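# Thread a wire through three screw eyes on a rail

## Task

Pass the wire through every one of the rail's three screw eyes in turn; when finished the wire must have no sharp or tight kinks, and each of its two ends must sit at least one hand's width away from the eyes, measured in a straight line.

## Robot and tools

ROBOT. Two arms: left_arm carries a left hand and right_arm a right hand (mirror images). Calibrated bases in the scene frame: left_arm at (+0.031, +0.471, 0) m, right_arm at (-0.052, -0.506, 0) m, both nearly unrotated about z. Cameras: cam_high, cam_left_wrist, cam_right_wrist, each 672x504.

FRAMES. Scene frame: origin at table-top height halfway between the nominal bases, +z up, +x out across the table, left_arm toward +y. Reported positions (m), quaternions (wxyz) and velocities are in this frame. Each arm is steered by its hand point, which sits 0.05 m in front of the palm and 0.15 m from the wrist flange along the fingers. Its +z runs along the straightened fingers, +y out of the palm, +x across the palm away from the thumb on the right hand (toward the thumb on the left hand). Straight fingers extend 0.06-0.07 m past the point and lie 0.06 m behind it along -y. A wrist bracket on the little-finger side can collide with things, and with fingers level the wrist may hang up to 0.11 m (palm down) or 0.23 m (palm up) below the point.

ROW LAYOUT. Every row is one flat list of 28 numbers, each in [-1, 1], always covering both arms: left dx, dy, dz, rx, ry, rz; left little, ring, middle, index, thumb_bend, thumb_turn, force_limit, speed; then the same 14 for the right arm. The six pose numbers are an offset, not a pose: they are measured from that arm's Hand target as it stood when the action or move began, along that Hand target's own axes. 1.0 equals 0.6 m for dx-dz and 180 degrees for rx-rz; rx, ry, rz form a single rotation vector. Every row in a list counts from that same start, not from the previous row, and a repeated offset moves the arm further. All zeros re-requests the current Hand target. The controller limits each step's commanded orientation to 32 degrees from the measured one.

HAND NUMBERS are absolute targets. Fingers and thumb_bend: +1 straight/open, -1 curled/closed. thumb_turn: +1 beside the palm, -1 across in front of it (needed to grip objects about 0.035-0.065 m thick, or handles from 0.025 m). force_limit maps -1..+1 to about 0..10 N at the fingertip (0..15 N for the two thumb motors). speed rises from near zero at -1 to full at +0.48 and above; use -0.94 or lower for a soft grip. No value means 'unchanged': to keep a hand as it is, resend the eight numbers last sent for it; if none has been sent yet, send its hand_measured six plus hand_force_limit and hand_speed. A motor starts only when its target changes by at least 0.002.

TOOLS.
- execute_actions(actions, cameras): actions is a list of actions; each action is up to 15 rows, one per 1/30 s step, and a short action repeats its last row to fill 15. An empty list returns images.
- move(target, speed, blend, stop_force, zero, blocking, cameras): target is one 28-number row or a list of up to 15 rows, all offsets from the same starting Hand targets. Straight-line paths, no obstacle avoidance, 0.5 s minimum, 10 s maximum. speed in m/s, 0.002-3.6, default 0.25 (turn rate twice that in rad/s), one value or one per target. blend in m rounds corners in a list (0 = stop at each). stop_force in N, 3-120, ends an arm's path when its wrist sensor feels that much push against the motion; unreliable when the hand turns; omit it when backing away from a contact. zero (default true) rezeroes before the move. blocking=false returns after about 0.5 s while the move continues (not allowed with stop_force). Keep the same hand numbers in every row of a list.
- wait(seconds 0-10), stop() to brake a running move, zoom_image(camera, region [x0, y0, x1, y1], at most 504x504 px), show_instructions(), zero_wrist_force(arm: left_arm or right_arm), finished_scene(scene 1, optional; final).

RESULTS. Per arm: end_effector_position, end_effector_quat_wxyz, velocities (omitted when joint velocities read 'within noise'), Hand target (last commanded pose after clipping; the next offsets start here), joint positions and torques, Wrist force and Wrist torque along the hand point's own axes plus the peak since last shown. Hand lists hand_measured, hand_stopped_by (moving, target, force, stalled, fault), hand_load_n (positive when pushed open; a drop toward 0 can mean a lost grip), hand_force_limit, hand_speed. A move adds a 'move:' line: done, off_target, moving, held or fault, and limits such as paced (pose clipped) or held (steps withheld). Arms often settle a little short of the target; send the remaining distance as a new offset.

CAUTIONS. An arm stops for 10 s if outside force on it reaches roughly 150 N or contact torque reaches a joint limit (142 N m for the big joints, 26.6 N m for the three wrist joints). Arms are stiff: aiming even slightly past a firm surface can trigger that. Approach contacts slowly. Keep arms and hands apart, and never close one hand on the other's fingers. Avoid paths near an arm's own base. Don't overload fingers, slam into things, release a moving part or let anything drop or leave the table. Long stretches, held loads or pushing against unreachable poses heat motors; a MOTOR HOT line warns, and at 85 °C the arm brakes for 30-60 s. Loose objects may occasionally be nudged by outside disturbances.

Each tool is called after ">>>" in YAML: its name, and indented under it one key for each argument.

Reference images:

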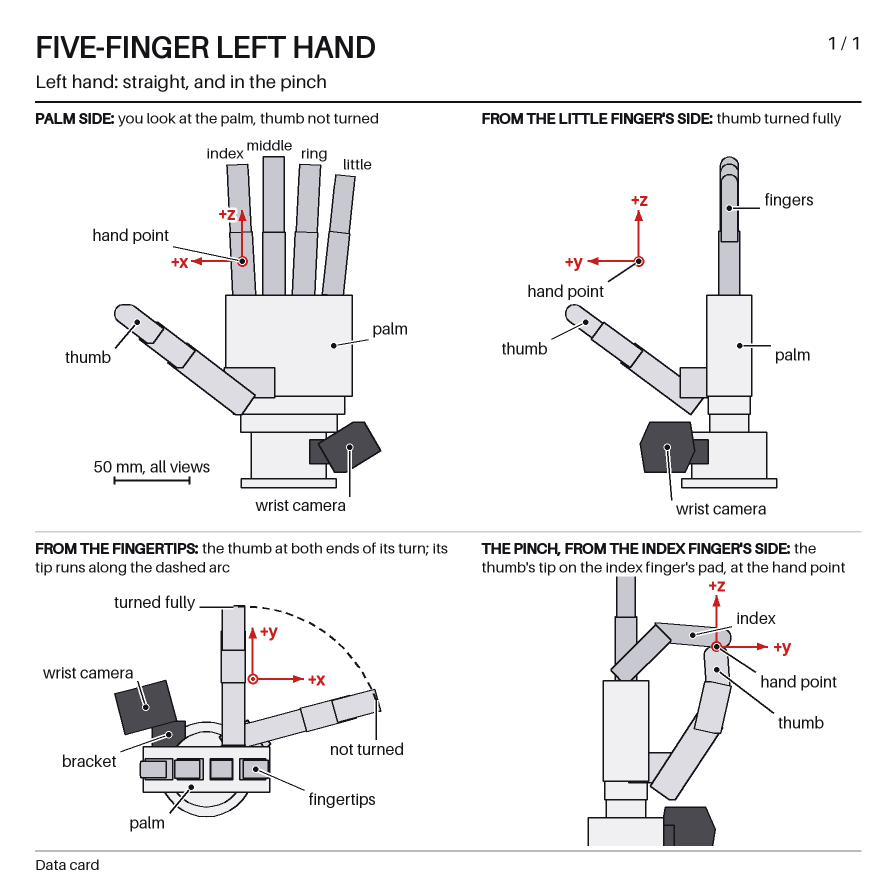

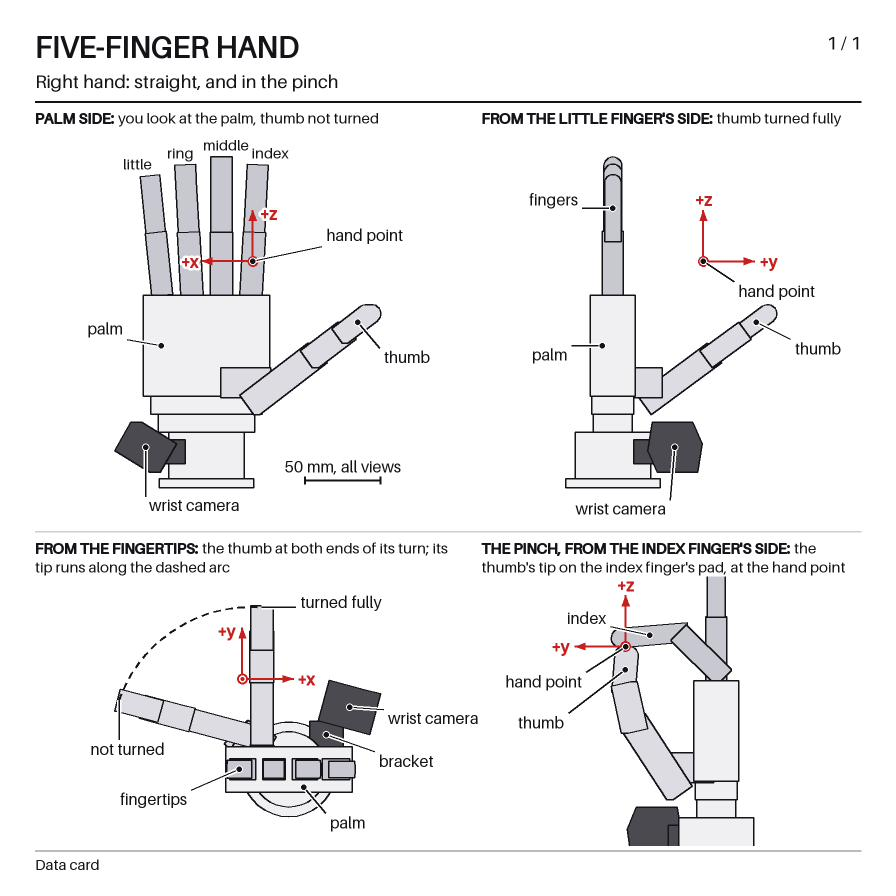

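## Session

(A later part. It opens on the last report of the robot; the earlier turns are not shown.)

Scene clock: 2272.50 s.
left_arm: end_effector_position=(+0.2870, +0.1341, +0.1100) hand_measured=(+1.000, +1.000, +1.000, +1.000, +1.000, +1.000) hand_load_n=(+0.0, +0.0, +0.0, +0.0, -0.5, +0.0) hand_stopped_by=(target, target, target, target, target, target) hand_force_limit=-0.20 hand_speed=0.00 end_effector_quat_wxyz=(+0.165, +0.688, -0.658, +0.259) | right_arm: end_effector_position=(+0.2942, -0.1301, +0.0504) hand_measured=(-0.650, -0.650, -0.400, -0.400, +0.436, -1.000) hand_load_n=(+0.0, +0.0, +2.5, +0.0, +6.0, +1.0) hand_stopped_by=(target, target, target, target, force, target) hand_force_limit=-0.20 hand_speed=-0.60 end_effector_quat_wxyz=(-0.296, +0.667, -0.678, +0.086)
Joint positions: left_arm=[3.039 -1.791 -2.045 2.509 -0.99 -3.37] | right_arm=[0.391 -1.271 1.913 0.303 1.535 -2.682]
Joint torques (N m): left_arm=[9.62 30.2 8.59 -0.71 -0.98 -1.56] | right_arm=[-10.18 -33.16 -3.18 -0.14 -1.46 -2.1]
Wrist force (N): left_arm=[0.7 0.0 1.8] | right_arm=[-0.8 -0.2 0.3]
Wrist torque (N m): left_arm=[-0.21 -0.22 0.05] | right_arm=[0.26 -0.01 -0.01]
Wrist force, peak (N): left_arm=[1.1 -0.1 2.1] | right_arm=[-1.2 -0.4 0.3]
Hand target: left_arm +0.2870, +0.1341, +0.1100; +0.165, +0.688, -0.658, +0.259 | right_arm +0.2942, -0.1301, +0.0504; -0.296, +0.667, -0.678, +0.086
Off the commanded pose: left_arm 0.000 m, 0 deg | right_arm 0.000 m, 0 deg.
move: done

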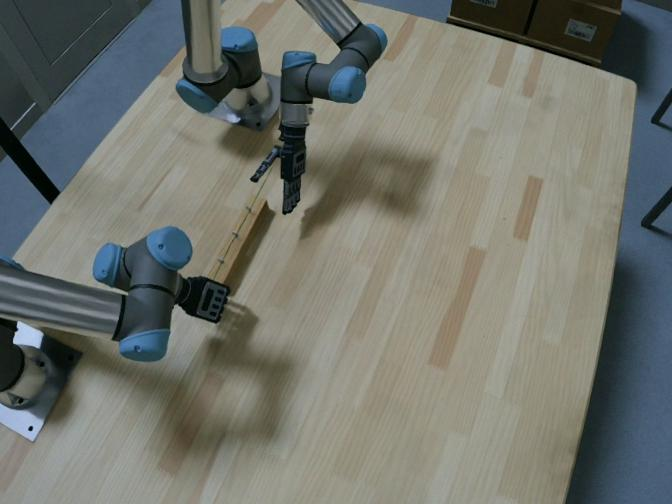

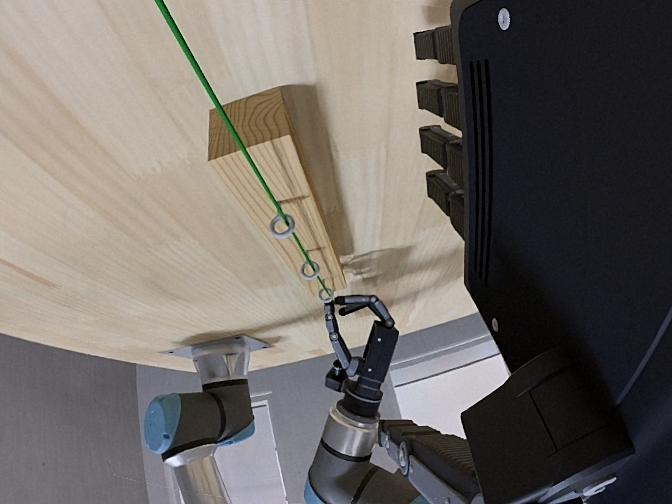

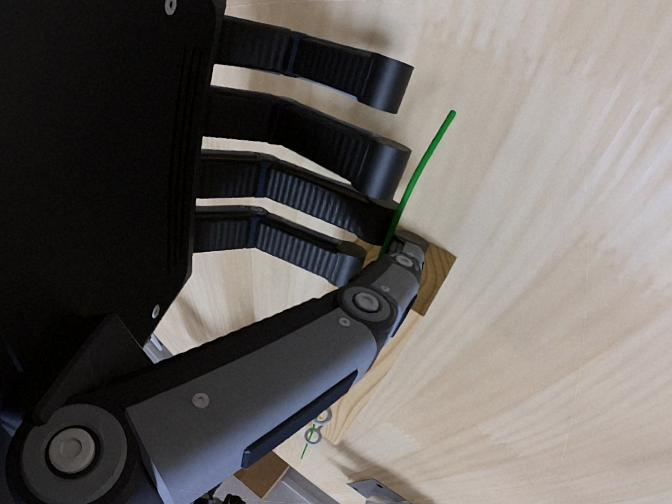

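>>> move:
  target:
    - [0,0,0,0,0,0,1,1,1,1,1,1,-0.2,0, 0,0,0,0,0,0,-0.65,-0.65,-0.4,-0.4,0.95,-1,-0.2,-0.5]
  speed: 0.02
  cameras: ["cam_left_wrist","cam_right_wrist"]

>>> zoom_image:
  camera: "cam_right_wrist"
  region: [330, 100, 500, 320]

>>> zoom_image:
  camera: "cam_left_wrist"
  region: [290, 260, 390, 360]

Scene clock: 2280.53 s.
left_arm: end_effector_position=(+0.2870, +0.1341, +0.1100) hand_measured=(+1.000, +1.000, +1.000, +1.000, +1.000, +1.000) hand_load_n=(+0.0, +0.0, +0.0, +0.0, +0.0, +0.0) hand_stopped_by=(target, target, target, target, target, target) hand_force_limit=-0.20 hand_speed=0.00 end_effector_quat_wxyz=(+0.165, +0.688, -0.658, +0.259) | right_arm: end_effector_position=(+0.2942, -0.1301, +0.0504) hand_measured=(-0.650, -0.650, -0.400, -0.400, +0.950, -1.000) hand_load_n=(+0.0, +0.0, +0.0, +0.0, +0.0, +0.0) hand_stopped_by=(target, target, target, target, target, target) hand_force_limit=-0.20 hand_speed=-0.50 end_effector_quat_wxyz=(-0.296, +0.667, -0.678, +0.086)
Joint positions: left_arm=[3.039 -1.791 -2.045 2.509 -0.99 -3.37] | right_arm=[0.391 -1.271 1.913 0.303 1.535 -2.682]
Joint torques (N m): left_arm=[9.5 30.86 7.87 -0.82 -1.06 -1.52] | right_arm=[-9.44 -32.75 -2.81 -0.18 -1.36 -2.02]
Wrist force (N): left_arm=[0.9 0.1 1.9] | right_arm=[-0.5 -0.1 0.4]
Wrist torque (N m): left_arm=[-0.21 -0.24 0.06] | right_arm=[0.28 -0.04 0.00]
Wrist force, peak (N): left_arm=[0.7 -0.4 2.1] | right_arm=[-1.3 -0.1 0.5]
Hand target: left_arm +0.2870, +0.1341, +0.1100; +0.165, +0.688, -0.658, +0.259 | right_arm +0.2942, -0.1301, +0.0504; -0.296, +0.667, -0.678, +0.086
Off the commanded pose: left_arm 0.000 m, 0 deg | right_arm 0.000 m, 0 deg.
move: done
Images, in order (width x height): cam_left_wrist 672x504, cam_right_wrist 672x504.

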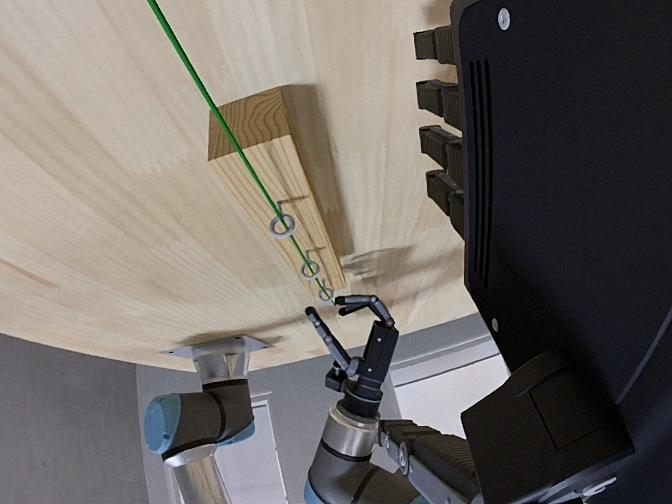

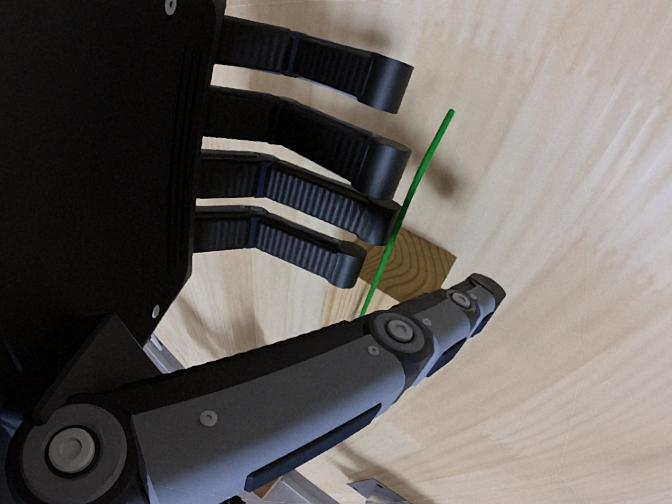

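Scaled by 2.291 from the camera's 672x504 image, which has a finer 960x720 frame.

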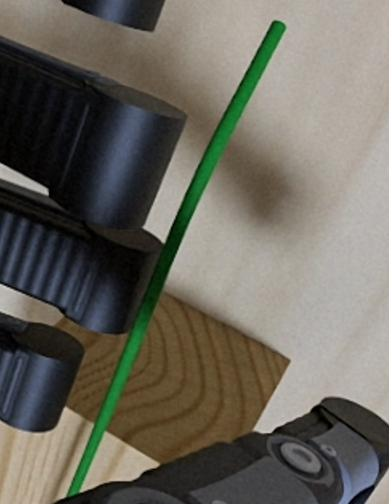

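Scaled by 5.040 from the camera's 672x504 image, which has a finer 960x720 frame.

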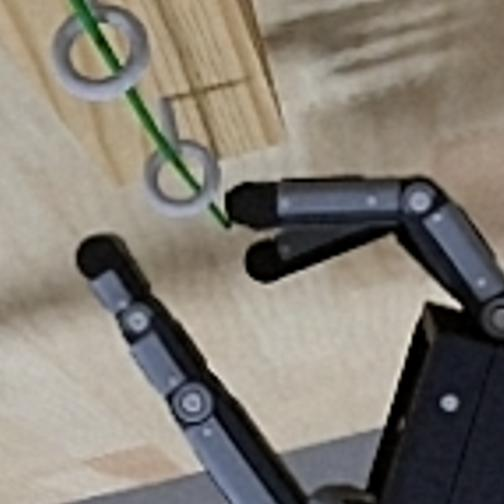

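>>> move:
  target:
    - [0,0,0,0,0,0,1,1,1,1,1,1,-0.2,0, 0.0009,-0.0114,0.0069,0,0,0,-0.65,-0.65,-0.4,-0.4,0.95,-1,-0.2,-0.5]
    - [0,0,0,0,0,0,1,1,1,1,1,1,-0.2,0, -0.0688,-0.1393,-0.1962,0,0,0,-0.65,-0.65,-0.4,-0.4,0.95,-1,-0.2,-0.5]
  speed: 0.05
  cameras: ["all"]

>>> zoom_image:
  camera: "cam_high"
  region: [140, 130, 310, 340]

Scene clock: 2289.70 s.
left_arm: end_effector_position=(+0.2870, +0.1341, +0.1100) hand_measured=(+1.000, +1.000, +1.000, +1.000, +1.000, +1.000) hand_load_n=(+0.0, +0.0, +0.0, +0.0, +0.0, +0.0) hand_stopped_by=(target, target, target, target, target, target) hand_force_limit=-0.20 hand_speed=0.00 end_effector_quat_wxyz=(+0.165, +0.688, -0.658, +0.259) | right_arm: end_effector_position=(+0.3022, -0.1312, +0.2005) hand_measured=(-0.650, -0.650, -0.400, -0.400, +0.950, -1.000) hand_load_n=(+0.0, +0.0, +0.0, +0.0, +0.0, +0.0) hand_stopped_by=(target, target, target, target, target, target) hand_force_limit=-0.20 hand_speed=-0.50 end_effector_quat_wxyz=(-0.296, +0.667, -0.678, +0.086)
Joint positions: left_arm=[3.039 -1.791 -2.045 2.509 -0.99 -3.37] | right_arm=[0.379 -1.416 1.671 0.691 1.528 -2.692]
Joint torques (N m): left_arm=[9.33 31.25 6.57 -0.79 -1.05 -1.56] | right_arm=[-8.45 -18.08 -6.57 -0.09 -1.06 -1.99]
Wrist force (N): left_arm=[0.8 -0.3 1.6] | right_arm=[-0.5 -0.4 0.7]
Wrist torque (N m): left_arm=[-0.26 -0.24 0.07] | right_arm=[0.22 -0.03 0.10]
Wrist force, peak (N): left_arm=[0.8 0.2 2.2] | right_arm=[-1.0 -0.8 -0.3]
Hand target: left_arm +0.2870, +0.1341, +0.1100; +0.165, +0.688, -0.658, +0.259 | right_arm +0.3021, -0.1313, +0.2004; -0.296, +0.667, -0.678, +0.086
Off the commanded pose: left_arm 0.000 m, 0 deg | right_arm 0.000 m, 0 deg.
move: done

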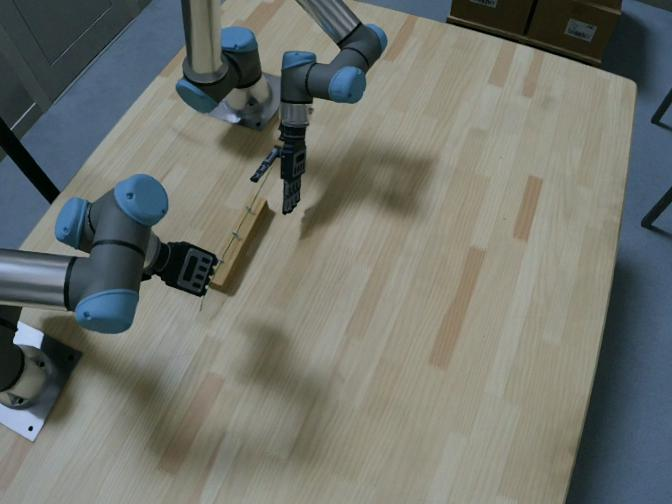

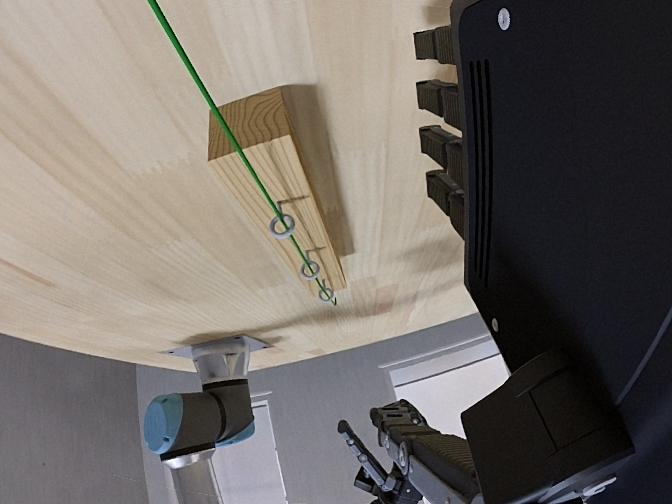

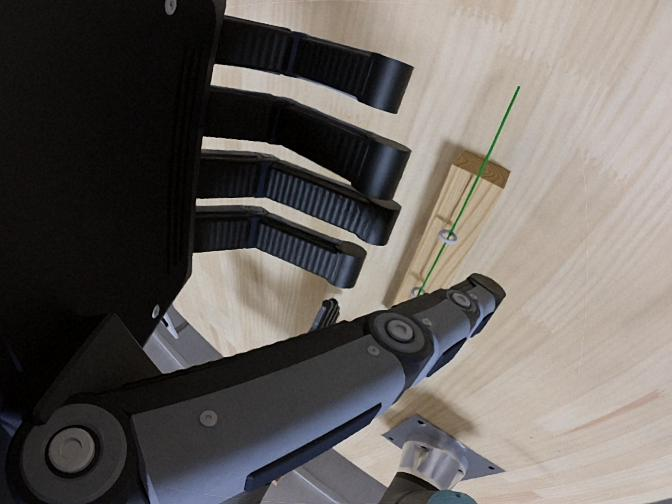

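Scaled by 2.400 from the camera's 672x504 image, which has a finer 960x720 frame.

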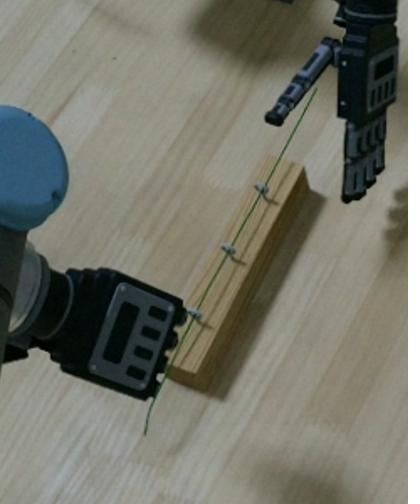

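>>> move:
  target:
    - [0.0738,-0.0598,-0.1858,0,0,0,1,1,1,1,1,1,-0.2,0, 0.1598,0.0528,-0.1907,0,0,0,-0.65,-0.65,-0.4,-0.4,0.95,-1,-0.2,-0.5]
  speed: 0.08
  cameras: ["all"]

>>> zoom_image:
  camera: "cam_high"
  region: [150, 140, 310, 340]

>>> zoom_image:
  camera: "cam_left_wrist"
  region: [150, 80, 430, 440]

Scene clock: 2299.00 s.
left_arm: end_effector_position=(+0.3071, +0.1640, +0.2300) hand_measured=(+1.000, +1.000, +1.000, +1.000, +1.000, +1.000) hand_load_n=(+0.0, +0.0, +0.0, +0.0, +0.0, -0.5) hand_stopped_by=(target, target, target, target, target, target) hand_force_limit=-0.20 hand_speed=0.00 end_effector_quat_wxyz=(+0.165, +0.688, -0.658, +0.260) | right_arm: end_effector_position=(+0.2222, -0.2516, +0.2494) hand_measured=(-0.650, -0.650, -0.400, -0.400, +0.950, -1.000) hand_load_n=(+0.0, +0.0, +0.0, +0.0, +0.0, +0.0) hand_stopped_by=(target, target, target, target, target, target) hand_force_limit=-0.20 hand_speed=-0.50 end_effector_quat_wxyz=(-0.296, +0.667, -0.678, +0.086)
Joint positions: left_arm=[3.142 -1.656 -1.868 2.129 -0.968 -3.248] | right_arm=[0.039 -1.8 1.921 0.865 1.333 -2.973]
Joint torques (N m): left_arm=[-14.07 15.68 7.26 -3.15 0.69 -1.7] | right_arm=[-7.69 -14.51 -31.5 1.79 0.16 -0.19]
Wrist force (N): left_arm=[0.6 -0.2 1.5] | right_arm=[-0.6 -0.1 0.2]
Wrist torque (N m): left_arm=[-0.23 -0.23 -0.05] | right_arm=[0.30 -0.02 -0.05]
Wrist force, peak (N): left_arm=[0.7 0.1 2.7] | right_arm=[-1.3 -0.7 1.1]
Hand target: left_arm +0.3070, +0.1640, +0.2299; +0.165, +0.688, -0.658, +0.259 | right_arm +0.2222, -0.2517, +0.2494; -0.296, +0.667, -0.678, +0.086
Off the commanded pose: left_arm 0.000 m, 0 deg | right_arm 0.000 m, 0 deg.
move: done

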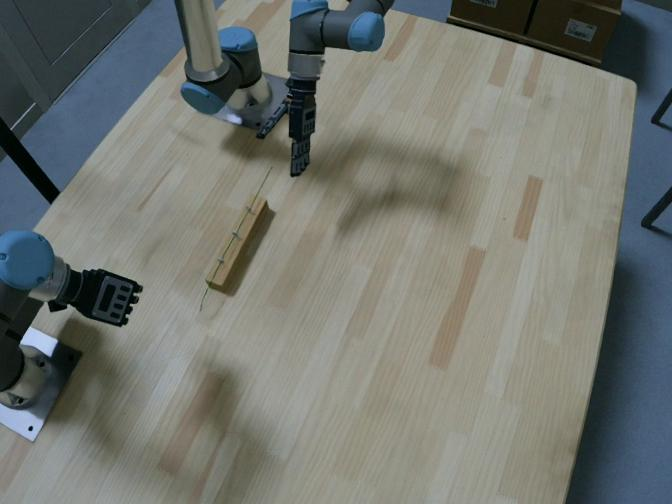

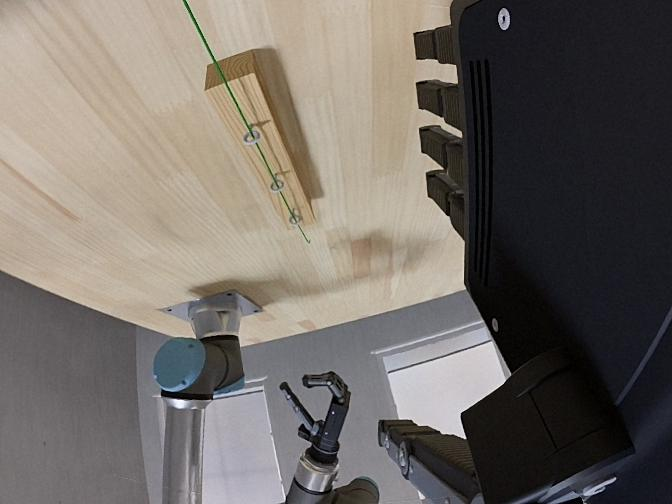

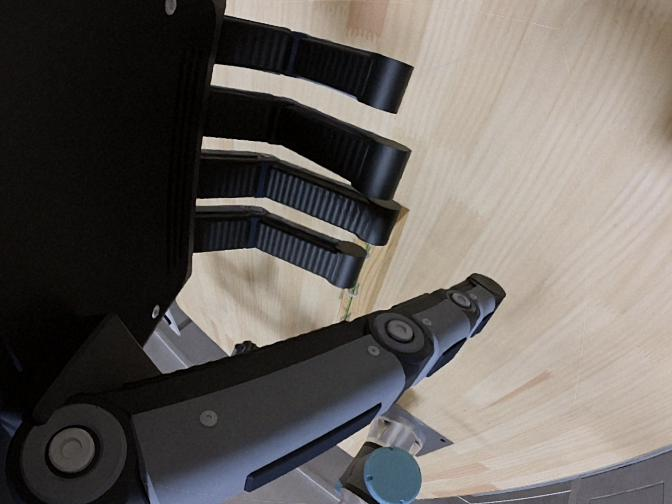

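Scaled by 2.520 from the camera's 672x504 image, which has a finer 960x720 frame.

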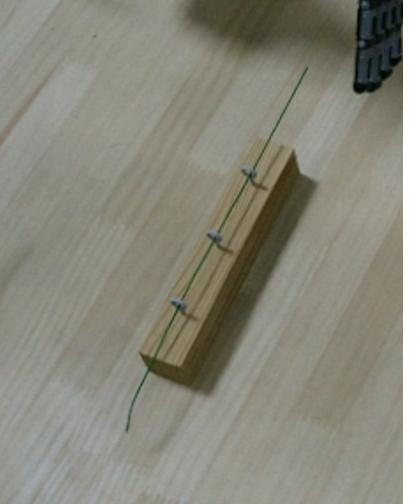

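Scaled by 1.400 from the camera's 672x504 image, which has a finer 960x720 frame.

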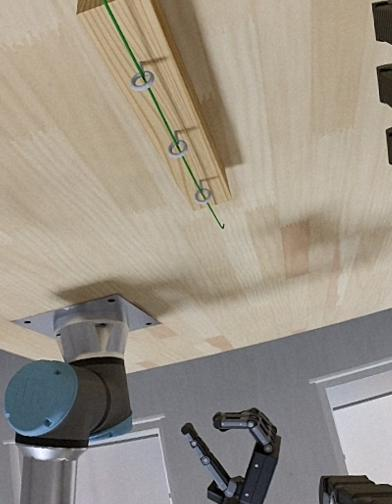

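>>> finished_scene:
  scene: 1

The scene is finished: the task was done.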